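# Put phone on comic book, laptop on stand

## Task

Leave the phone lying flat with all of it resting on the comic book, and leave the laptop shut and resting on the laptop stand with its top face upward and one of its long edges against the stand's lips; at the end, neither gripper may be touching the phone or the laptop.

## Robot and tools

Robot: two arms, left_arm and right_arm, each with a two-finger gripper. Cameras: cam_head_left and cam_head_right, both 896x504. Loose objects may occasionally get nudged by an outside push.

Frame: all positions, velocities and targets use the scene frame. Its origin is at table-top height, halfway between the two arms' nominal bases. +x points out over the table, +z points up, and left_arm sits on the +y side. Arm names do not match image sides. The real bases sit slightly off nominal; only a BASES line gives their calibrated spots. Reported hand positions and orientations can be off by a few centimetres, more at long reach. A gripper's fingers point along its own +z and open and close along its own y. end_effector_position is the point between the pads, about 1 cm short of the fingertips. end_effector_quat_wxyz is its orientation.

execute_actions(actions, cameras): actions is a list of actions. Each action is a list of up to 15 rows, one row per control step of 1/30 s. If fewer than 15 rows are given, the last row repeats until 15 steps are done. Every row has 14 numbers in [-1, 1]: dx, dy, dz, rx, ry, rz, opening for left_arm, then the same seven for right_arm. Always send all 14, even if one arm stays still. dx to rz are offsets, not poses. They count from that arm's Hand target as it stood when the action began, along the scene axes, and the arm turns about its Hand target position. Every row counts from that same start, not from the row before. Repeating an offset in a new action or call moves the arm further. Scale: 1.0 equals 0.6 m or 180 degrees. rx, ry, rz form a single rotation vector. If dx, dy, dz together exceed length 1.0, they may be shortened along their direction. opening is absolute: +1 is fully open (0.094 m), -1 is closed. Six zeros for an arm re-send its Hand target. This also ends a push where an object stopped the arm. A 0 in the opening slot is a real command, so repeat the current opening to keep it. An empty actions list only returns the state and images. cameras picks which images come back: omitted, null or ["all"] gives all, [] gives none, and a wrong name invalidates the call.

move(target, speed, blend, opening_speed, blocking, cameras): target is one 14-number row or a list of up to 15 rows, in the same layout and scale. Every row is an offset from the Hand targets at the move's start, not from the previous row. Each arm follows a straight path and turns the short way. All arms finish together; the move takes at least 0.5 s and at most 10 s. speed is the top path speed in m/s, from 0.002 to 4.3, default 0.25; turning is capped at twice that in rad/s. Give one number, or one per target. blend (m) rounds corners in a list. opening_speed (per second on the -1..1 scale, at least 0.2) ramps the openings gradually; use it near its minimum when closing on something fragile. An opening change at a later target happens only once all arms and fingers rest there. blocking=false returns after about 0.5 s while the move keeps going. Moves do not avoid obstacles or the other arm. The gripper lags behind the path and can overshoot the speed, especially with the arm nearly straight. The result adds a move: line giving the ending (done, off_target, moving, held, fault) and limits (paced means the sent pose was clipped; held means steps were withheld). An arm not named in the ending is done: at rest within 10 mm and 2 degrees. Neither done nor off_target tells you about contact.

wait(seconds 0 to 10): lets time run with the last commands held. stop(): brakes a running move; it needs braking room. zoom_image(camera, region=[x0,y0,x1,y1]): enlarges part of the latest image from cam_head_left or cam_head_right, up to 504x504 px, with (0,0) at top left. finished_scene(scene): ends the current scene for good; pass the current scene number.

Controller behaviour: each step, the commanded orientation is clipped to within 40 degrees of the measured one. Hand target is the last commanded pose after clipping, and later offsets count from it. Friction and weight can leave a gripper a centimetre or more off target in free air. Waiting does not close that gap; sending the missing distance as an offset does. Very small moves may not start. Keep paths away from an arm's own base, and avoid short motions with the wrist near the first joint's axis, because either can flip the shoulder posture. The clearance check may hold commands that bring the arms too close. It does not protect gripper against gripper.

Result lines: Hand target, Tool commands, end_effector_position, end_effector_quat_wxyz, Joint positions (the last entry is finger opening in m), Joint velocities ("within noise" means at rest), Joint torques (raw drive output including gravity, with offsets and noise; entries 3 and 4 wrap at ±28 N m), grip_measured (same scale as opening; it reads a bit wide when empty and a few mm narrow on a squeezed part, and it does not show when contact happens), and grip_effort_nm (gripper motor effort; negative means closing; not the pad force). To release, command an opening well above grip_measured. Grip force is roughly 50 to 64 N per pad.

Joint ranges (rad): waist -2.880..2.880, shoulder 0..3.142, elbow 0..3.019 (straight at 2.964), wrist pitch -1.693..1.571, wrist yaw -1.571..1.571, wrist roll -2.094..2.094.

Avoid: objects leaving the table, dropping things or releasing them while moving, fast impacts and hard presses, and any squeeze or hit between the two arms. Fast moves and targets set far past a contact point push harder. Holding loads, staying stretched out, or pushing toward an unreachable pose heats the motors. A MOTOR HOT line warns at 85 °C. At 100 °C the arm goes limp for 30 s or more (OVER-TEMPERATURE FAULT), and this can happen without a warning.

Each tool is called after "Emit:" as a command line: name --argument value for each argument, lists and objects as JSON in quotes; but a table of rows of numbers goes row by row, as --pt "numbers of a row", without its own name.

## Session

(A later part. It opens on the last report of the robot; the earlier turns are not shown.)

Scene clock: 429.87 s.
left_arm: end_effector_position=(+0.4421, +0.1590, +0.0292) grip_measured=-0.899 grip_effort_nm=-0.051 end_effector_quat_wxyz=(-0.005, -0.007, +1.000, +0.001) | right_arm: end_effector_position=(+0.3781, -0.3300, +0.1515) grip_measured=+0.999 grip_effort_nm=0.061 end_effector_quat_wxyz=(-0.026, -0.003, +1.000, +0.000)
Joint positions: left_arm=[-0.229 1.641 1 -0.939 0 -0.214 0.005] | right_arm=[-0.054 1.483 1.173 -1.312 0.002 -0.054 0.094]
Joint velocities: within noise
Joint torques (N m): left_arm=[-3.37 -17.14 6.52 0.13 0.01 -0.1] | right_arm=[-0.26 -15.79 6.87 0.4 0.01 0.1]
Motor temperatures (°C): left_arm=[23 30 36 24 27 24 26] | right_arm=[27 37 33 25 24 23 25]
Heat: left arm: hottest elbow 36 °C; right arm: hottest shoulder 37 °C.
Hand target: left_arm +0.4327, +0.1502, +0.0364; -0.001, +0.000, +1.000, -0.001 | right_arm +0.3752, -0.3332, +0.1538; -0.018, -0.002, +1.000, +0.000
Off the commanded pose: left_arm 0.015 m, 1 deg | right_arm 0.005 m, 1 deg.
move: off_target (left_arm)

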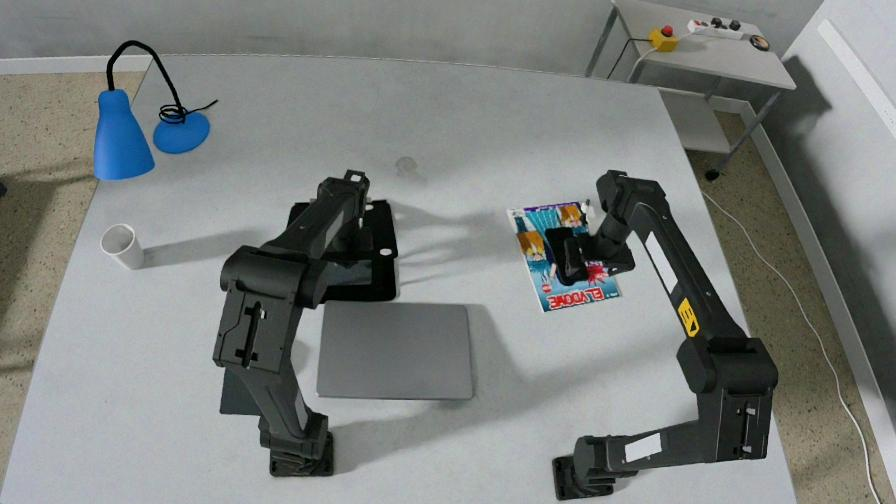

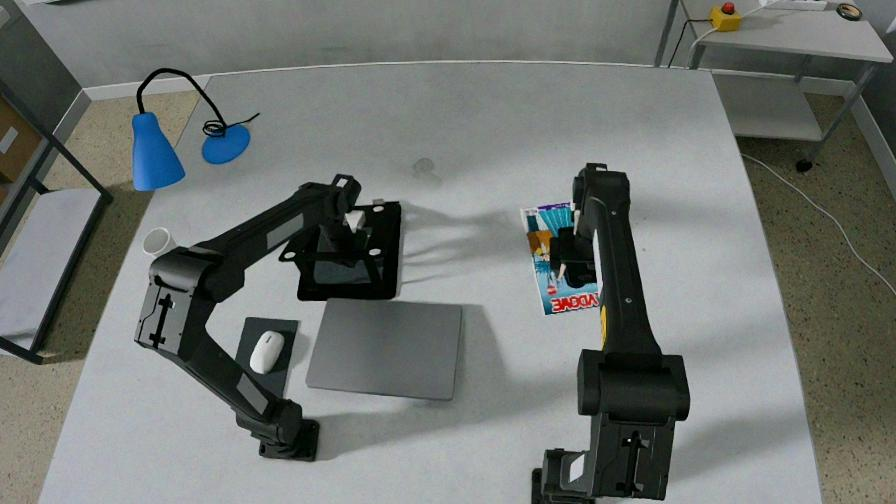

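Emit:
move --pt "0.1 0.02 0 0 0 0 -0.9 0 0 0 0 0 0 1" --pt "0.22 0.02 0 0 0 0 -0.9 0 0 0 0 0 0 1" --speed 0.07

Emit:
zoom_image --camera "cam_head_right" --region '[220, 130, 440, 350]'

Emit:
zoom_image --camera "cam_head_left" --region '[220, 130, 440, 350]'

Scene clock: 436.70 s.
left_arm: end_effector_position=(+0.5318, +0.1596, +0.0263) grip_measured=-0.899 grip_effort_nm=-0.051 end_effector_quat_wxyz=(-0.025, +0.001, +1.000, +0.004) | right_arm: end_effector_position=(+0.3781, -0.3300, +0.1515) grip_measured=+0.999 grip_effort_nm=0.066 end_effector_quat_wxyz=(-0.026, -0.003, +1.000, +0.000)
Joint positions: left_arm=[-0.192 1.864 1.308 -1.066 0 -0.163 0.005] | right_arm=[-0.054 1.483 1.173 -1.312 0.002 -0.054 0.094]
Joint velocities: within noise
Joint torques (N m): left_arm=[-0.62 -16.38 15.58 0.35 0.07 0.17] | right_arm=[-0.15 -15.85 6.84 0.39 0.01 0.08]
Motor temperatures (°C): left_arm=[23 30 36 24 27 24 26] | right_arm=[27 37 33 25 24 23 25]
Heat: left arm: hottest elbow 36 °C; right arm: hottest shoulder 37 °C.
Hand target: left_arm +0.5646, +0.1622, +0.0363; -0.001, +0.000, +1.000, -0.001 | right_arm +0.3752, -0.3332, +0.1538; -0.018, -0.002, +1.000, +0.000
Off the commanded pose: left_arm 0.035 m, 3 deg | right_arm 0.005 m, 1 deg.
move: off_target (left_arm)

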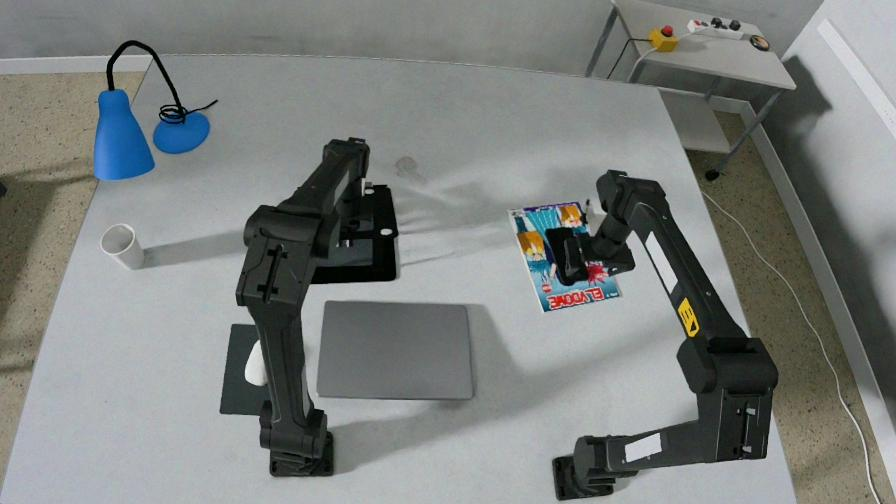

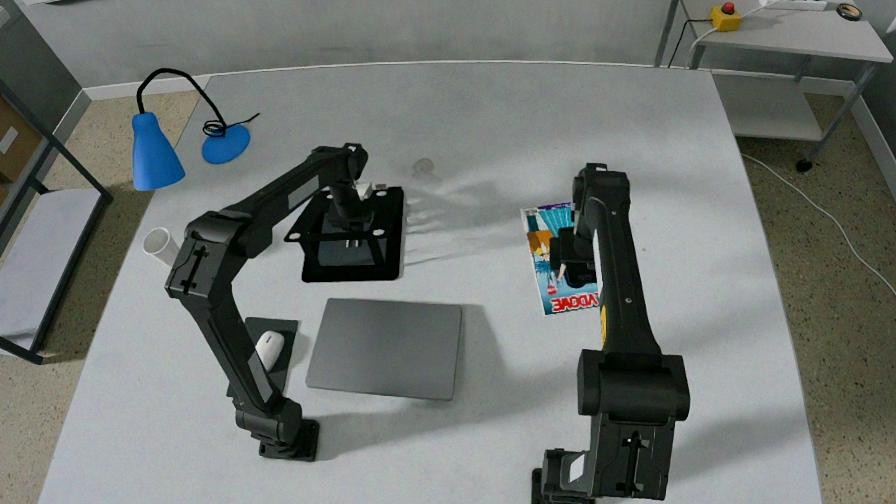

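Scaled by 2.291.

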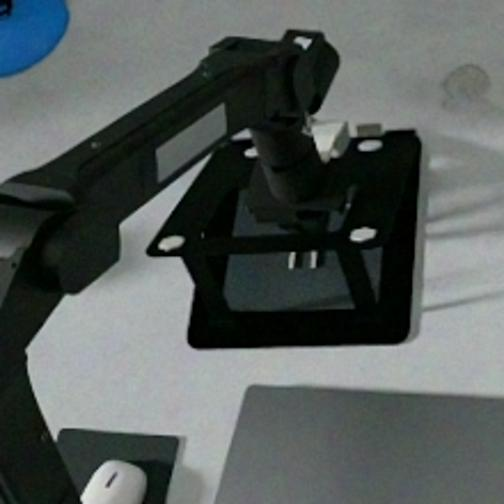

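Scaled by 2.291.

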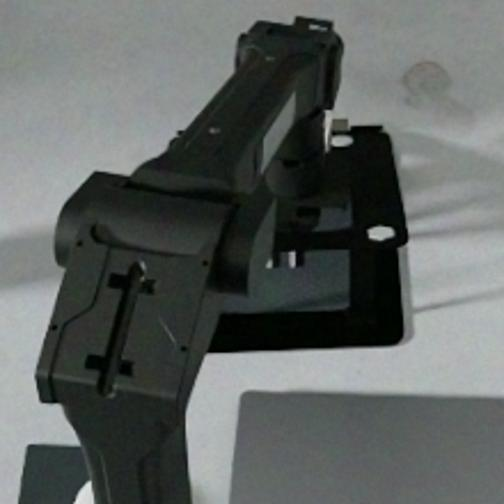

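Emit:
move --pt "-0.07 0.01 0 0 0 0 -0.9 0 0 0 0 0 0 1" --pt "-0.07 0.01 0.35 0 0 0 -0.9 0 0 0 0 0 0 1" --pt "-0.4 0.35 0.4 0 0 0 -0.9 -0.15 -0.2 0.2 0 0 0 0" --speed 0.2

Emit:
zoom_image --camera "cam_head_right" --region '[260, 160, 500, 400]'

Emit:
zoom_image --camera "cam_head_left" --region '[260, 160, 500, 400]'

Scene clock: 445.23 s.
left_arm: end_effector_position=(+0.3324, +0.3716, +0.2765) grip_measured=-0.899 grip_effort_nm=-0.046 end_effector_quat_wxyz=(+0.003, +0.002, +1.000, +0.002) | right_arm: end_effector_position=(+0.2743, -0.4454, +0.2486) grip_measured=+0.002 grip_effort_nm=-0.085 end_effector_quat_wxyz=(-0.046, -0.003, +0.999, +0.011)
Joint positions: left_arm=[0.376 1.192 1.231 -1.603 -0.001 0.409 0.005] | right_arm=[-0.417 1.267 1.218 -1.614 0.017 -0.417 0.047]
Joint velocities: within noise
Joint torques (N m): left_arm=[-0.73 -10.11 9.58 -0.01 0.11 0.1] | right_arm=[-0.15 -11.4 12.59 -0.34 -0.05 0.09]
Motor temperatures (°C): left_arm=[23 30 37 24 27 24 26] | right_arm=[27 37 33 25 24 23 25]
Heat: left arm: hottest elbow 37 °C; right arm: hottest shoulder 37 °C.
Hand target: left_arm +0.3246, +0.3722, +0.2763; -0.001, +0.000, +1.000, -0.001 | right_arm +0.2851, -0.4532, +0.2737; -0.018, -0.002, +1.000, +0.000
Off the commanded pose: left_arm 0.008 m, 1 deg | right_arm 0.029 m, 3 deg.
move: off_target (right_arm); target 3's new opening was sent with right_arm's hand 0.029 m and 3 deg from that target

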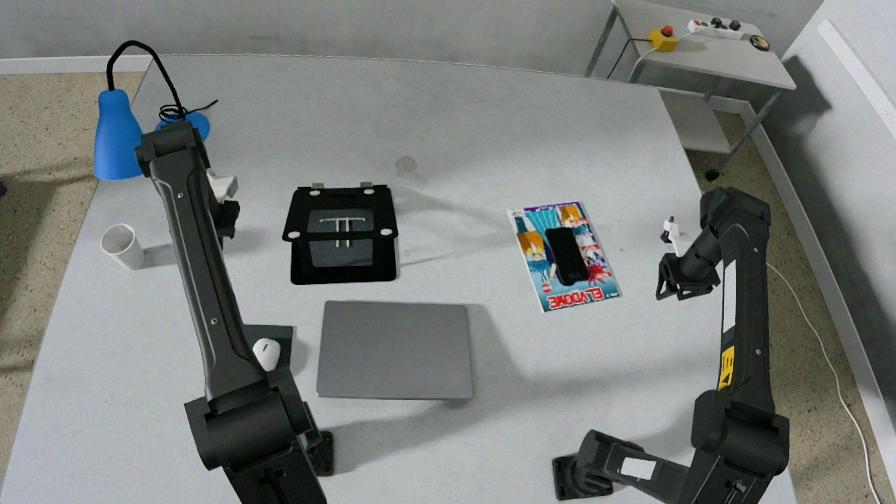

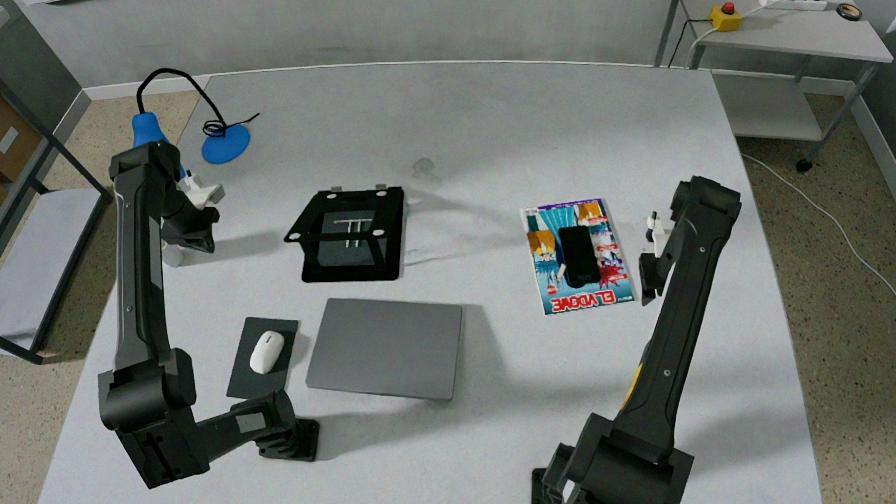

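Scaled by 2.100.

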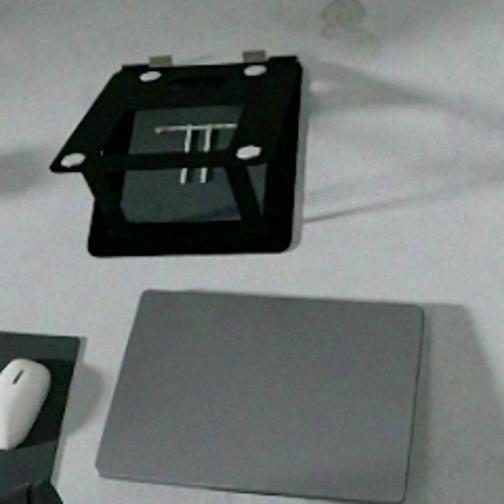

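Scaled by 2.100.

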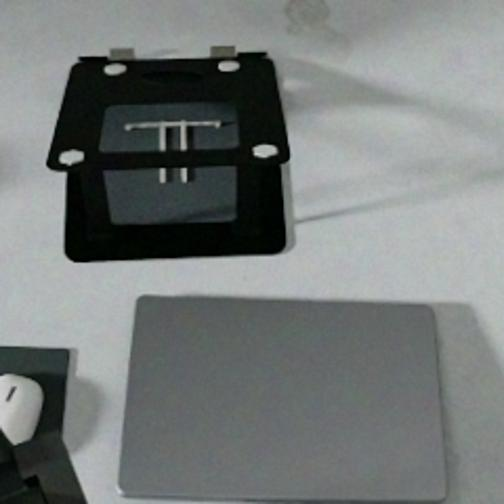

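Emit:
move --pt "-0.13 -0.195 0 0 0 0 -0.9 0 0 0 0 0 0 1" --pt "-0.13 -0.195 -0.3 0 0 0 -0.9 0 0 0 0 0 0 1" --speed 0.2

Emit:
zoom_image --camera "cam_head_right" --region '[200, 250, 400, 450]'

Emit:
zoom_image --camera "cam_head_left" --region '[200, 250, 400, 450]'

Scene clock: 463.50 s.
left_arm: end_effector_position=(+0.2465, +0.2581, +0.1012) grip_measured=-0.899 grip_effort_nm=-0.051 end_effector_quat_wxyz=(+0.002, -0.003, +1.000, -0.002) | right_arm: end_effector_position=(+0.2743, -0.4454, +0.2486) grip_measured=+0.999 grip_effort_nm=0.066 end_effector_quat_wxyz=(-0.046, -0.003, +0.999, +0.011)
Joint positions: left_arm=[0.048 0.949 0.6 -1.217 0.005 0.071 0.005] | right_arm=[-0.417 1.267 1.218 -1.614 0.017 -0.417 0.094]
Joint velocities: within noise
Joint torques (N m): left_arm=[-1.85 -3.78 9.02 0.79 -0.16 -0.09] | right_arm=[-0.21 -11.4 12.57 -0.31 -0.05 0.1]
Motor temperatures (°C): left_arm=[23 29 36 24 27 24 26] | right_arm=[27 35 36 25 24 23 25]
Heat: left arm: hottest elbow 36 °C; right arm: hottest elbow 36 °C.
Hand target: left_arm +0.2466, +0.2552, +0.0963; -0.001, +0.000, +1.000, -0.001 | right_arm +0.2852, -0.4532, +0.2737; -0.018, -0.002, +1.000, +0.000
Off the commanded pose: left_arm 0.006 m, 1 deg | right_arm 0.028 m, 3 deg.
move: off_target (right_arm)

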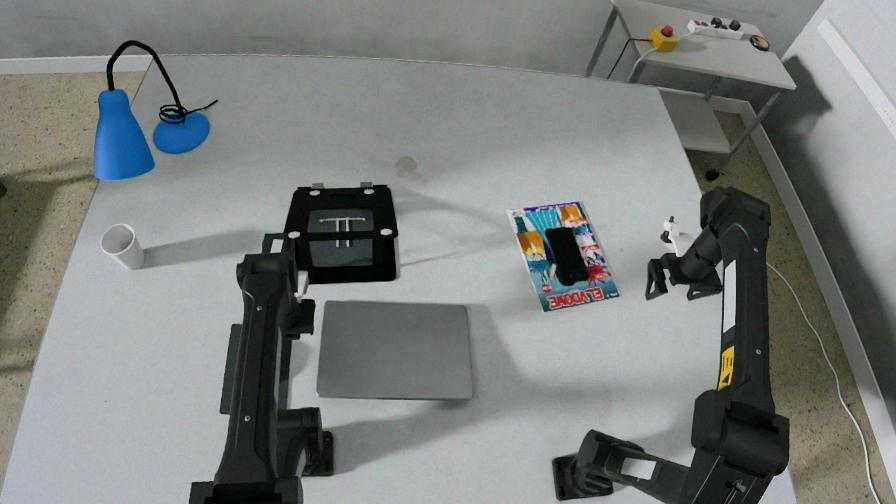

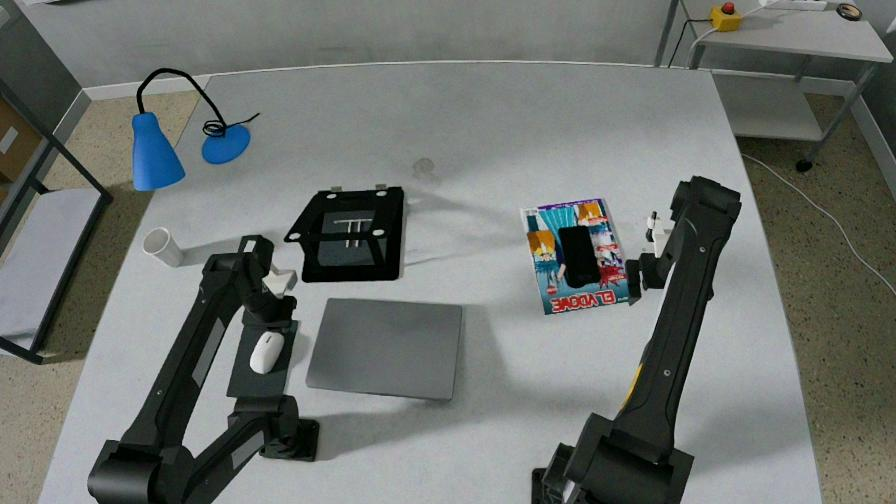

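Scaled by 2.520.

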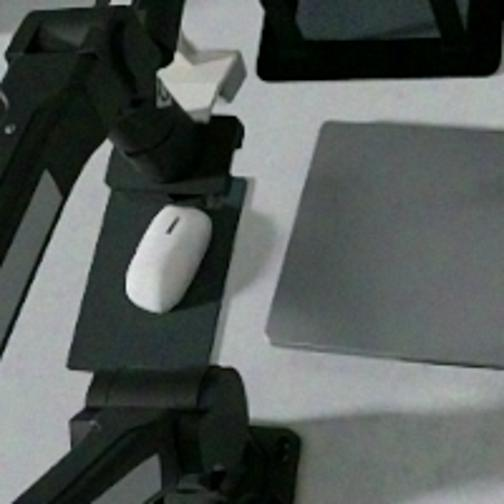

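Scaled by 2.520.

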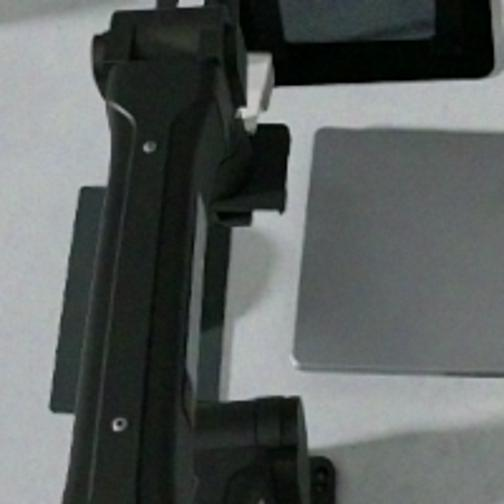

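Emit:
move --pt "0.01 0 -0.117 0 0 0 -0.9 0 0 0 0 0 0 1" --pt "0.01 0.22 -0.117 0 0 0 -0.9 0 0 0 0 0 0 1" --speed 0.08

Emit:
zoom_image --camera "cam_head_right" --region '[180, 250, 400, 450]'

Scene clock: 469.87 s.
left_arm: end_effector_position=(+0.2296, +0.3682, +0.0141) grip_measured=-0.899 grip_effort_nm=-0.046 end_effector_quat_wxyz=(-0.025, +0.004, +1.000, -0.015) | right_arm: end_effector_position=(+0.2743, -0.4454, +0.2486) grip_measured=+0.999 grip_effort_nm=0.066 end_effector_quat_wxyz=(-0.046, -0.003, +0.999, +0.011)
Joint positions: left_arm=[0.535 1.235 0.519 -0.912 -0.002 0.571 0.005] | right_arm=[-0.417 1.267 1.218 -1.614 0.017 -0.417 0.094]
Joint velocities: within noise
Joint torques (N m): left_arm=[-0.44 -7 12.96 0.44 0.06 0.03] | right_arm=[-0.09 -11.4 12.6 -0.31 -0.05 0.09]
Motor temperatures (°C): left_arm=[23 29 36 24 27 24 26] | right_arm=[27 35 36 25 24 23 25]
Heat: left arm: hottest elbow 36 °C; right arm: hottest elbow 36 °C.
Hand target: left_arm +0.2526, +0.3872, +0.0261; -0.001, +0.000, +1.000, -0.001 | right_arm +0.2852, -0.4532, +0.2737; -0.018, -0.002, +1.000, +0.000
Off the commanded pose: left_arm 0.032 m, 3 deg | right_arm 0.028 m, 3 deg.
move: off_target (left_arm, right_arm)

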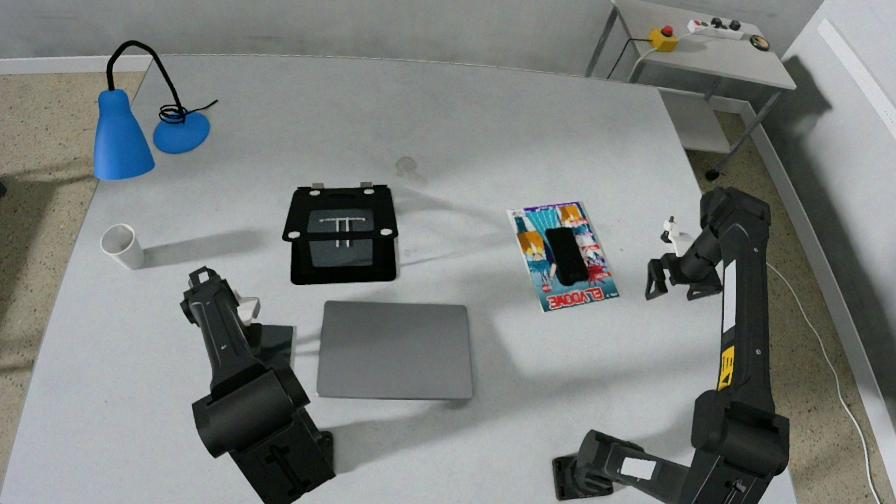

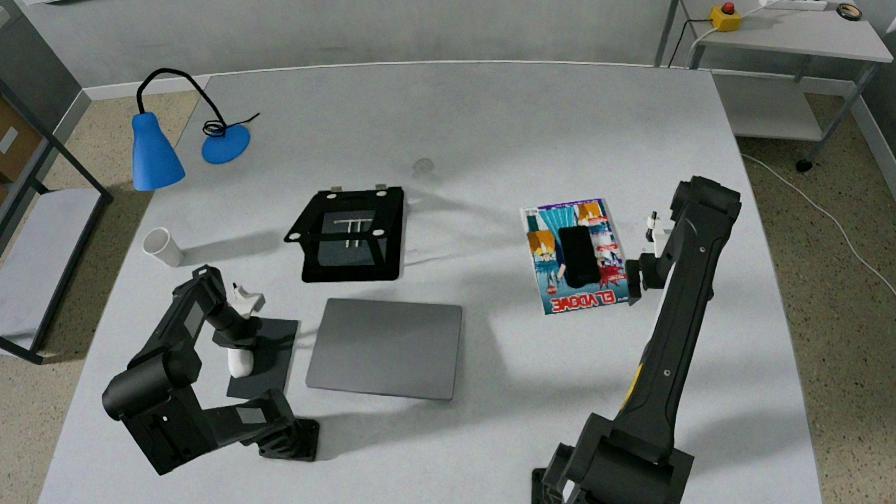

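Scaled by 2.291.

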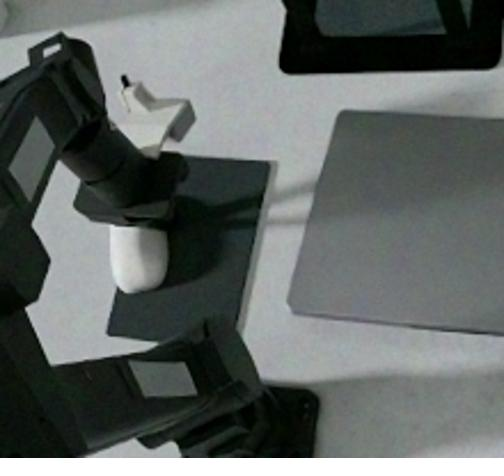

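Emit:
move --pt "0 0.03 0.25 0 0 0 -0.5 -0.034 0.2 0 0 0 0 0.06" --pt "0.02 -0.1 0.2 -0.389 0 0 0.06 -0.034 0.42 -0.2 0.389 0 0 0.06" --speed 0.3

Emit:
zoom_image --camera "cam_head_right" --region '[200, 200, 600, 500]'

Emit:
zoom_image --camera "cam_head_left" --region '[200, 200, 600, 500]'

Scene clock: 493.27 s.
left_arm: end_effector_position=(+0.2699, +0.3273, +0.1464) grip_measured=+0.057 grip_effort_nm=0.129 end_effector_quat_wxyz=(+0.076, -0.039, +0.886, -0.456) | right_arm: end_effector_position=(+0.2673, -0.2049, +0.1602) grip_measured=+0.061 grip_effort_nm=-0.085 end_effector_quat_wxyz=(-0.002, -0.012, +0.821, +0.571)
Joint positions: left_arm=[0.787 1.43 0.838 -1.665 0.739 1.003 0.05] | right_arm=[-0.191 1.428 0.781 -1.425 -1.163 -0.549 0.05]
Joint velocities: within noise
Joint torques (N m): left_arm=[-0.09 -10.05 6.63 -1.31 0.49 0.16] | right_arm=[1.2 -8.88 5.55 -0.54 -0.54 0.02]
Motor temperatures (°C): left_arm=[23 28 36 24 27 24 26] | right_arm=[27 34 38 25 24 23 25]
Heat: left arm: hottest elbow 36 °C; right arm: hottest elbow 38 °C.
Hand target: left_arm +0.2647, +0.3272, +0.1461; +0.000, +0.001, +0.818, -0.575 | right_arm +0.2648, -0.2012, +0.1538; -0.014, -0.012, +0.819, +0.574
Off the commanded pose: left_arm 0.005 m, 18 deg | right_arm 0.008 m, 1 deg.
joint sent to its limit (left arm) — joint 4 (wrist pitch), lower limit. The joint targets are off in orientation, not in position.
move: off_target (left_arm); target 2's new opening was sent with left_arm's hand 0.005 m and 18 deg from that target

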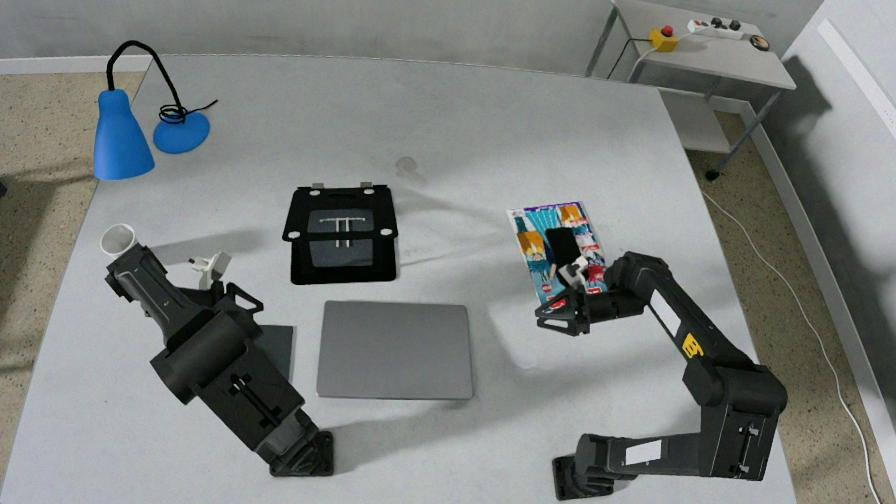

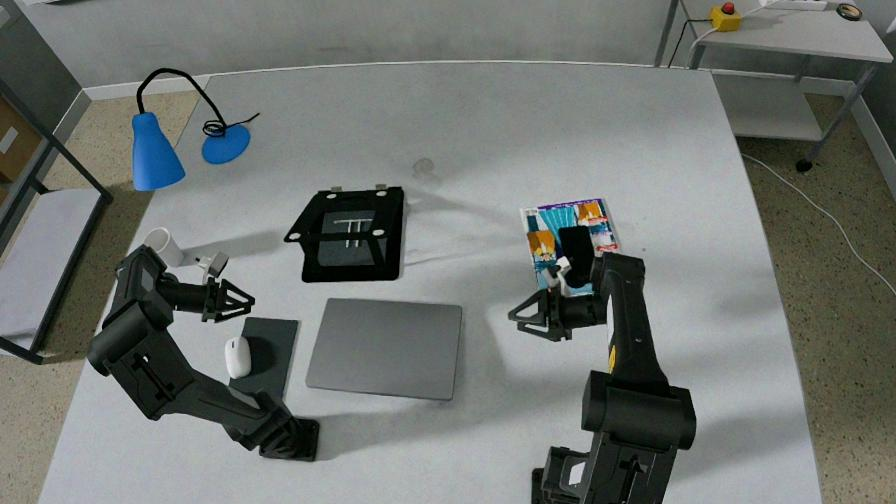

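Scaled by 1.260.

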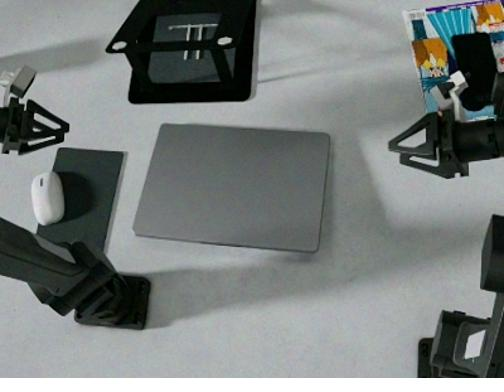

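Scaled by 1.260.

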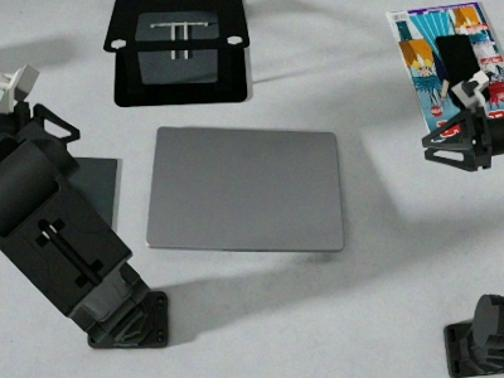

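Emit:
move --target '[0,-0.13,-0.06,0,0,0,0.06, 0,0.06,-0.08,0,0,0,0.06]' --speed 0.15

Emit:
zoom_image --camera "cam_head_right" --region '[200, 240, 560, 480]'

Emit:
zoom_image --camera "cam_head_left" --region '[200, 240, 560, 480]'

Scene clock: 501.37 s.
left_arm: end_effector_position=(+0.2679, +0.2555, +0.1095) grip_measured=+0.058 grip_effort_nm=0.129 end_effector_quat_wxyz=(+0.015, -0.003, +0.828, -0.560) | right_arm: end_effector_position=(+0.2704, -0.1696, +0.1129) grip_measured=+0.061 grip_effort_nm=-0.085 end_effector_quat_wxyz=(-0.001, -0.016, +0.820, +0.573)
Joint positions: left_arm=[0.611 1.605 0.738 -1.665 0.866 1.104 0.05] | right_arm=[-0.075 1.47 0.683 -1.026 -1.209 -0.275 0.05]
Joint velocities: within noise
Joint torques (N m): left_arm=[-2.9 -10.29 4.6 -1.66 0.38 0.17] | right_arm=[1.38 -9.58 4.67 0.2 -0.6 0.12]
Motor temperatures (°C): left_arm=[23 28 35 24 27 24 26] | right_arm=[27 34 38 25 24 23 25]
Heat: left arm: hottest elbow 35 °C; right arm: hottest elbow 38 °C.
Hand target: left_arm +0.2646, +0.2492, +0.1101; +0.000, +0.001, +0.818, -0.575 | right_arm +0.2649, -0.1652, +0.1058; -0.014, -0.012, +0.819, +0.574
Off the commanded pose: left_arm 0.007 m, 3 deg | right_arm 0.010 m, 2 deg.
joint sent to its limit (left arm) — joint 4 (wrist pitch), lower limit. The joint targets still meet the commanded pose.
move: off_target (left_arm)

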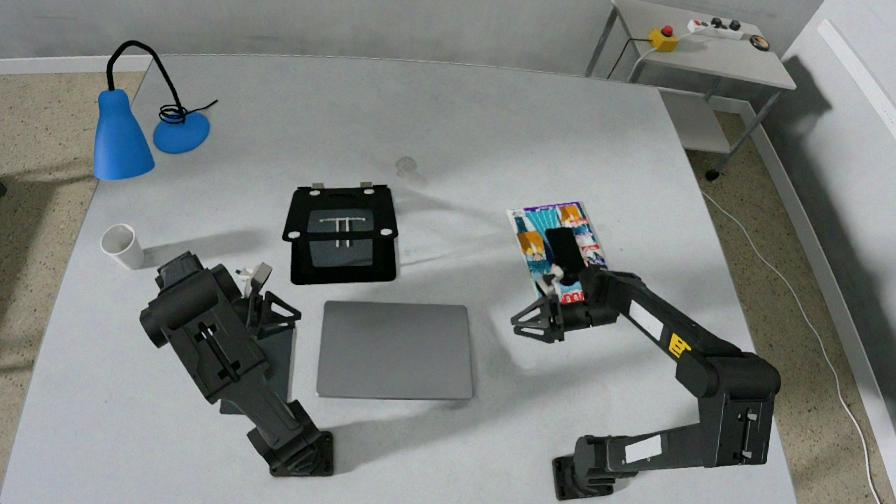

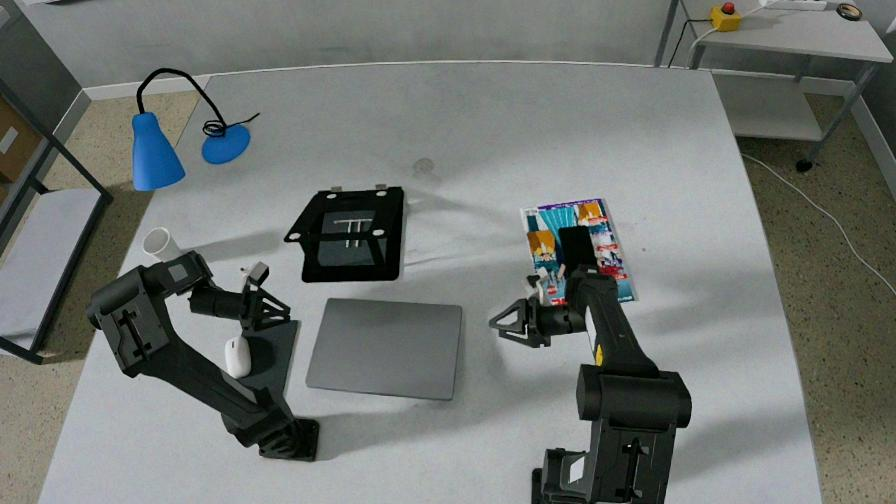

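Scaled by 1.400.

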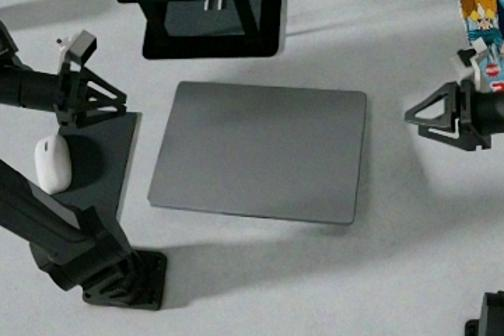

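Scaled by 1.400.

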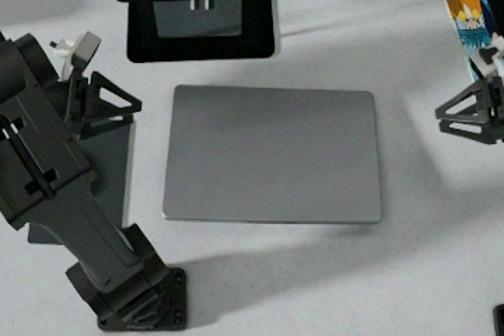

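Emit:
move --target '[-0.005,0.015,-0.12,0,0,0,0.06, -0.005,0.0,-0.12,0,0,0,0.06]' --speed 0.1

Emit:
zoom_image --camera "cam_head_right" --region '[240, 280, 520, 420]'

Emit:
zoom_image --camera "cam_head_left" --region '[240, 280, 540, 430]'

Scene clock: 509.17 s.
left_arm: end_effector_position=(+0.2638, +0.2562, +0.0414) grip_measured=+0.058 grip_effort_nm=0.129 end_effector_quat_wxyz=(-0.004, +0.003, +0.819, -0.574) | right_arm: end_effector_position=(+0.2683, -0.1694, +0.0404) grip_measured=+0.061 grip_effort_nm=-0.085 end_effector_quat_wxyz=(-0.001, -0.015, +0.820, +0.573)
Joint positions: left_arm=[0.613 1.831 0.726 -1.498 0.843 1.147 0.05] | right_arm=[-0.075 1.667 0.626 -0.771 -1.209 -0.274 0.05]
Joint velocities: within noise
Joint torques (N m): left_arm=[-0.91 -11.11 2.88 -0.9 0.09 0.16] | right_arm=[1.32 -10.29 3.18 0.29 -0.6 0.15]
Motor temperatures (°C): left_arm=[23 28 35 24 27 24 26] | right_arm=[27 34 37 25 24 23 25]
Heat: left arm: hottest elbow 35 °C; right arm: hottest elbow 37 °C.
Hand target: left_arm +0.2617, +0.2583, +0.0381; +0.000, +0.001, +0.818, -0.575 | right_arm +0.2618, -0.1653, +0.0337; -0.014, -0.012, +0.819, +0.574
Off the commanded pose: left_arm 0.004 m, 1 deg | right_arm 0.010 m, 2 deg.
move: done

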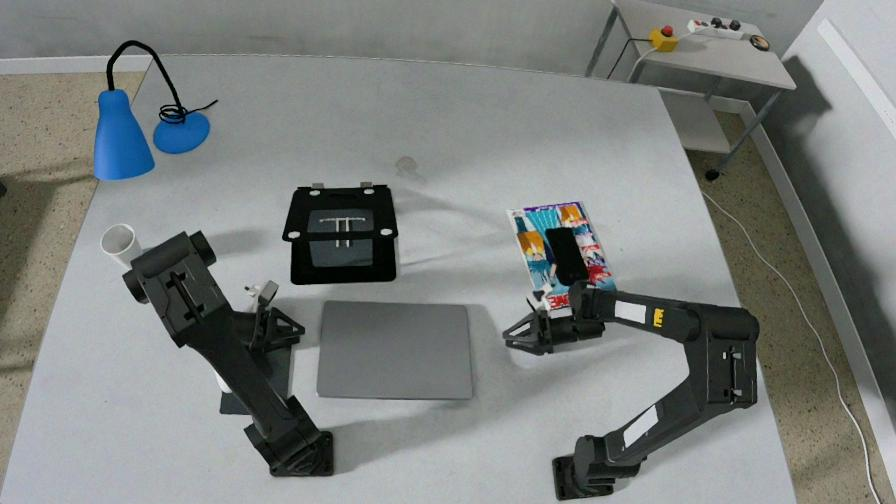

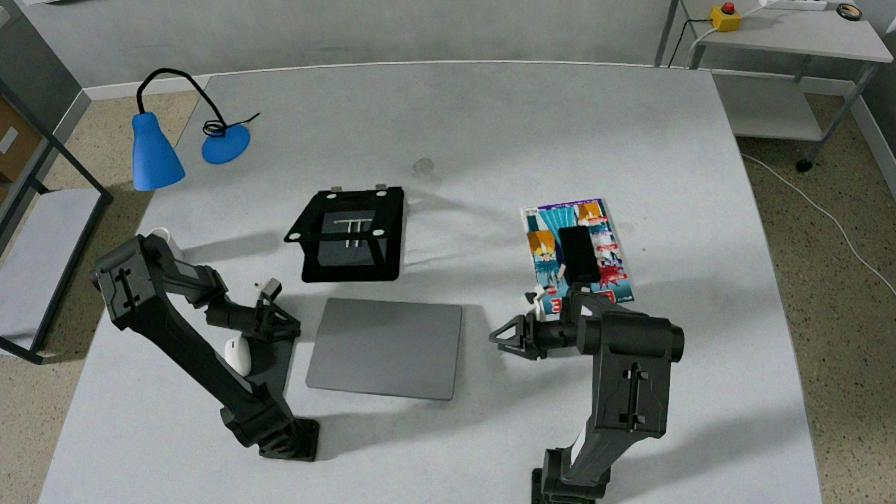

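Scaled by 1.800.

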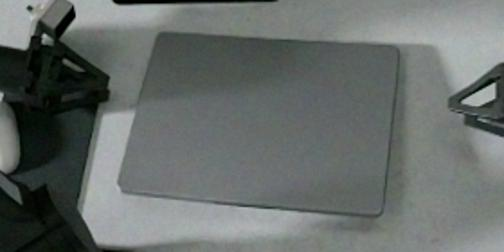

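Scaled by 1.680.

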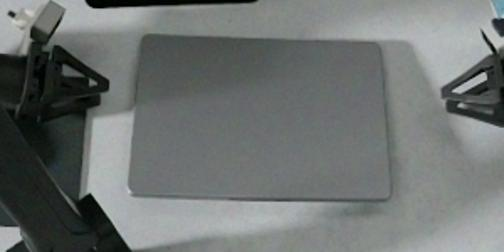

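Emit:
move --target '[-0.04,0.0,-0.02,0,0,0,0.06, -0.04,0.06,-0.02,0,0,0,0.06]' --speed 0.08

Emit:
zoom_image --camera "cam_head_right" --region '[270, 290, 490, 420]'

Emit:
zoom_image --camera "cam_head_left" --region '[280, 290, 500, 420]'

Scene clock: 518.33 s.
left_arm: end_effector_position=(+0.2514, +0.2606, +0.0344) grip_measured=+0.058 grip_effort_nm=0.134 end_effector_quat_wxyz=(+0.005, +0.021, +0.827, -0.562) | right_arm: end_effector_position=(+0.2503, -0.1334, +0.0311) grip_measured=+0.061 grip_effort_nm=-0.032 end_effector_quat_wxyz=(+0.001, -0.014, +0.812, +0.583)
Joint positions: left_arm=[0.645 1.822 0.702 -1.465 0.8 1.185 0.05] | right_arm=[0.043 1.628 0.5 -0.348 -1.244 0.082 0.05]
Joint velocities: within noise
Joint torques (N m): left_arm=[0.38 -9.11 0.16 -0.57 0.15 0.13] | right_arm=[1.85 -10.34 2.18 0.62 0.2 0.2]
Motor temperatures (°C): left_arm=[23 28 34 24 27 24 26] | right_arm=[27 34 36 25 24 23 25]
Heat: left arm: hottest elbow 34 °C; right arm: hottest elbow 36 °C.
Hand target: left_arm +0.2376, +0.2582, +0.0261; +0.000, +0.001, +0.818, -0.575 | right_arm +0.2378, -0.1292, +0.0218; -0.014, -0.012, +0.819, +0.574
Off the commanded pose: left_arm 0.016 m, 3 deg | right_arm 0.016 m, 2 deg.
move: off_target (left_arm, right_arm)

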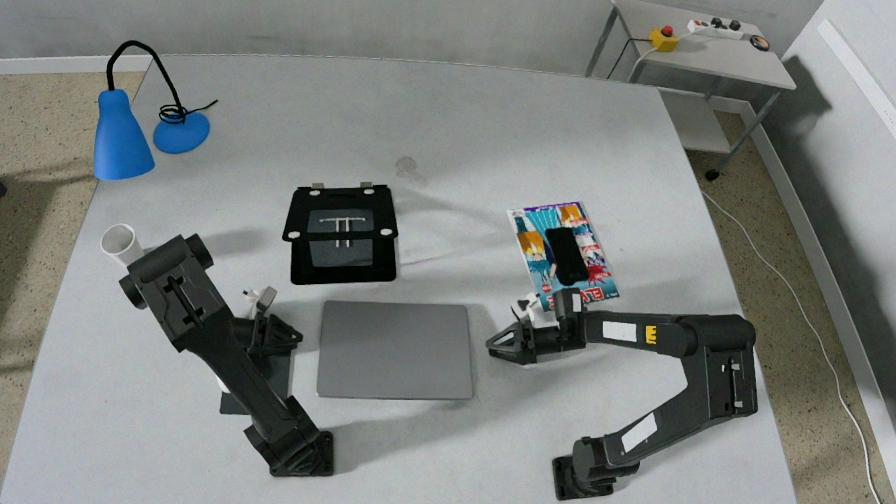

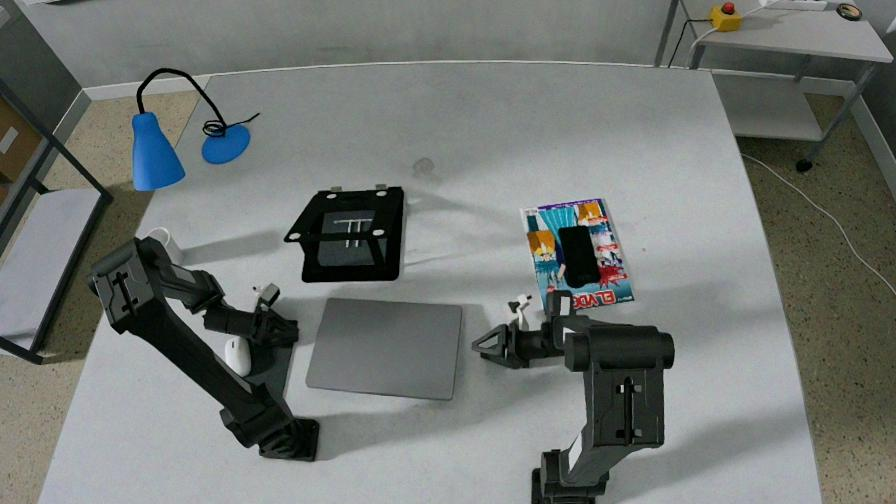

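Scaled by 2.291.

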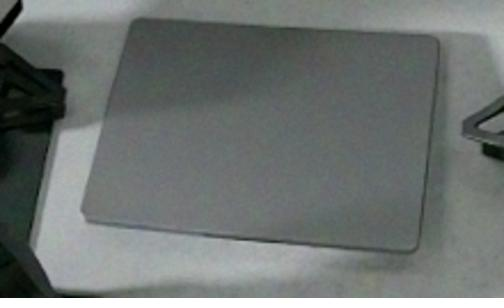

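Scaled by 2.291.

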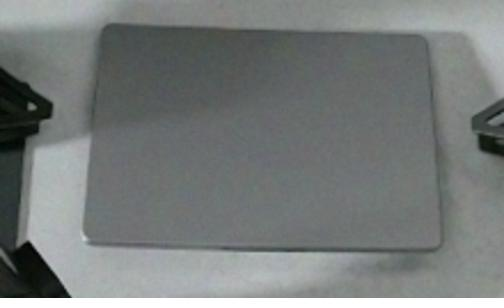

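Emit:
move --target '[-0.035,-0.01,-0.01,0,0,0,0.06, -0.03,0.0,-0.003,0,0,0,0.06]' --speed 0.08

Emit:
zoom_image --camera "cam_head_right" --region '[270, 290, 490, 420]'

Emit:
zoom_image --camera "cam_head_left" --region '[280, 290, 500, 420]'

Scene clock: 522.17 s.
left_arm: end_effector_position=(+0.2377, +0.2611, +0.0295) grip_measured=+0.058 grip_effort_nm=0.129 end_effector_quat_wxyz=(+0.014, +0.028, +0.833, -0.553) | right_arm: end_effector_position=(+0.2377, -0.1324, +0.0308) grip_measured=+0.061 grip_effort_nm=-0.032 end_effector_quat_wxyz=(+0.009, -0.021, +0.812, +0.583)
Joint positions: left_arm=[0.677 1.805 0.665 -1.43 0.771 1.207 0.05] | right_arm=[0.049 1.601 0.457 -0.299 -1.241 0.095 0.05]
Joint velocities: within noise
Joint torques (N m): left_arm=[0.15 -7.71 -1.55 -0.8 0.12 0.18] | right_arm=[1.85 -9.7 1.43 0.47 0.12 0.18]
Motor temperatures (°C): left_arm=[23 28 34 24 27 24 26] | right_arm=[27 34 36 25 24 23 25]
Heat: left arm: hottest elbow 34 °C; right arm: hottest elbow 36 °C.
Hand target: left_arm +0.2166, +0.2522, +0.0201; +0.000, +0.001, +0.818, -0.575 | right_arm +0.2197, -0.1292, +0.0199; -0.014, -0.012, +0.819, +0.574
Off the commanded pose: left_arm 0.025 m, 5 deg | right_arm 0.021 m, 3 deg.
move: off_target (left_arm, right_arm)

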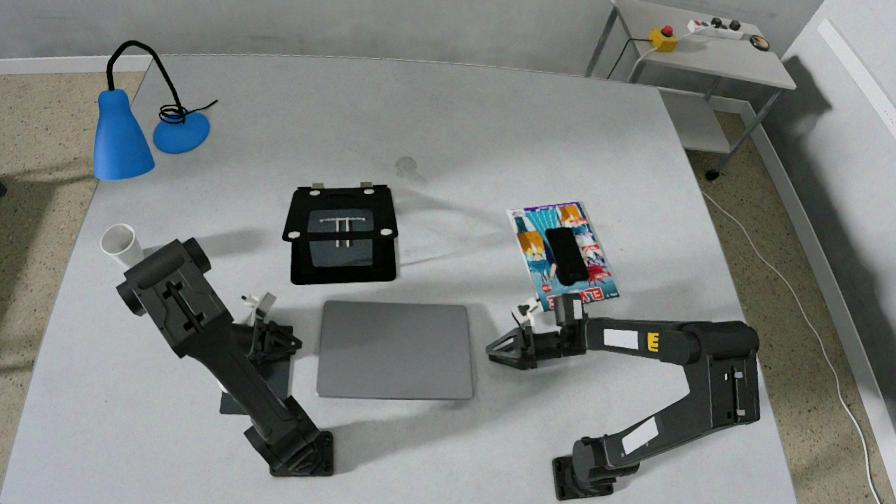

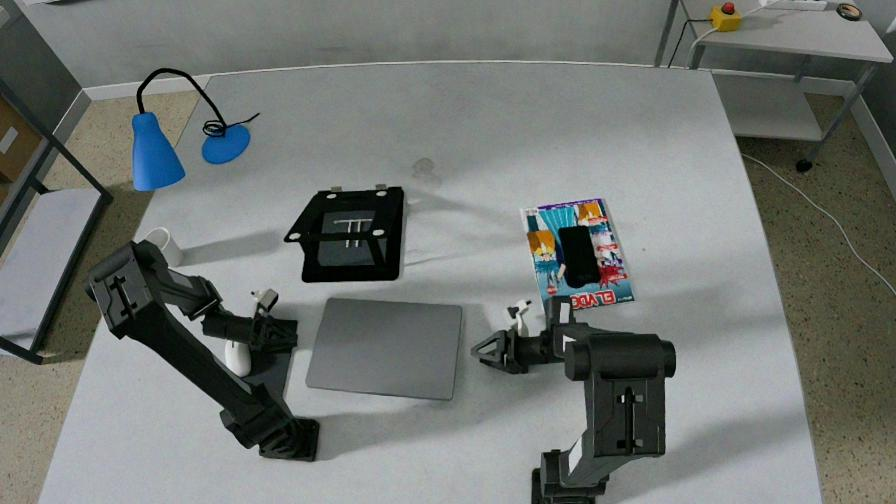

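Scaled by 2.291.

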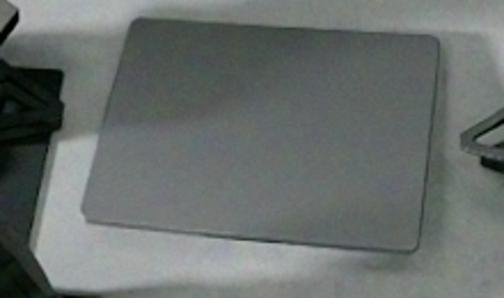

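Scaled by 2.291.

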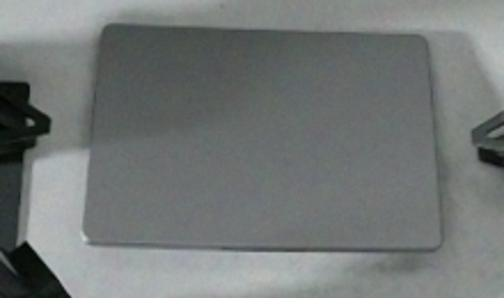

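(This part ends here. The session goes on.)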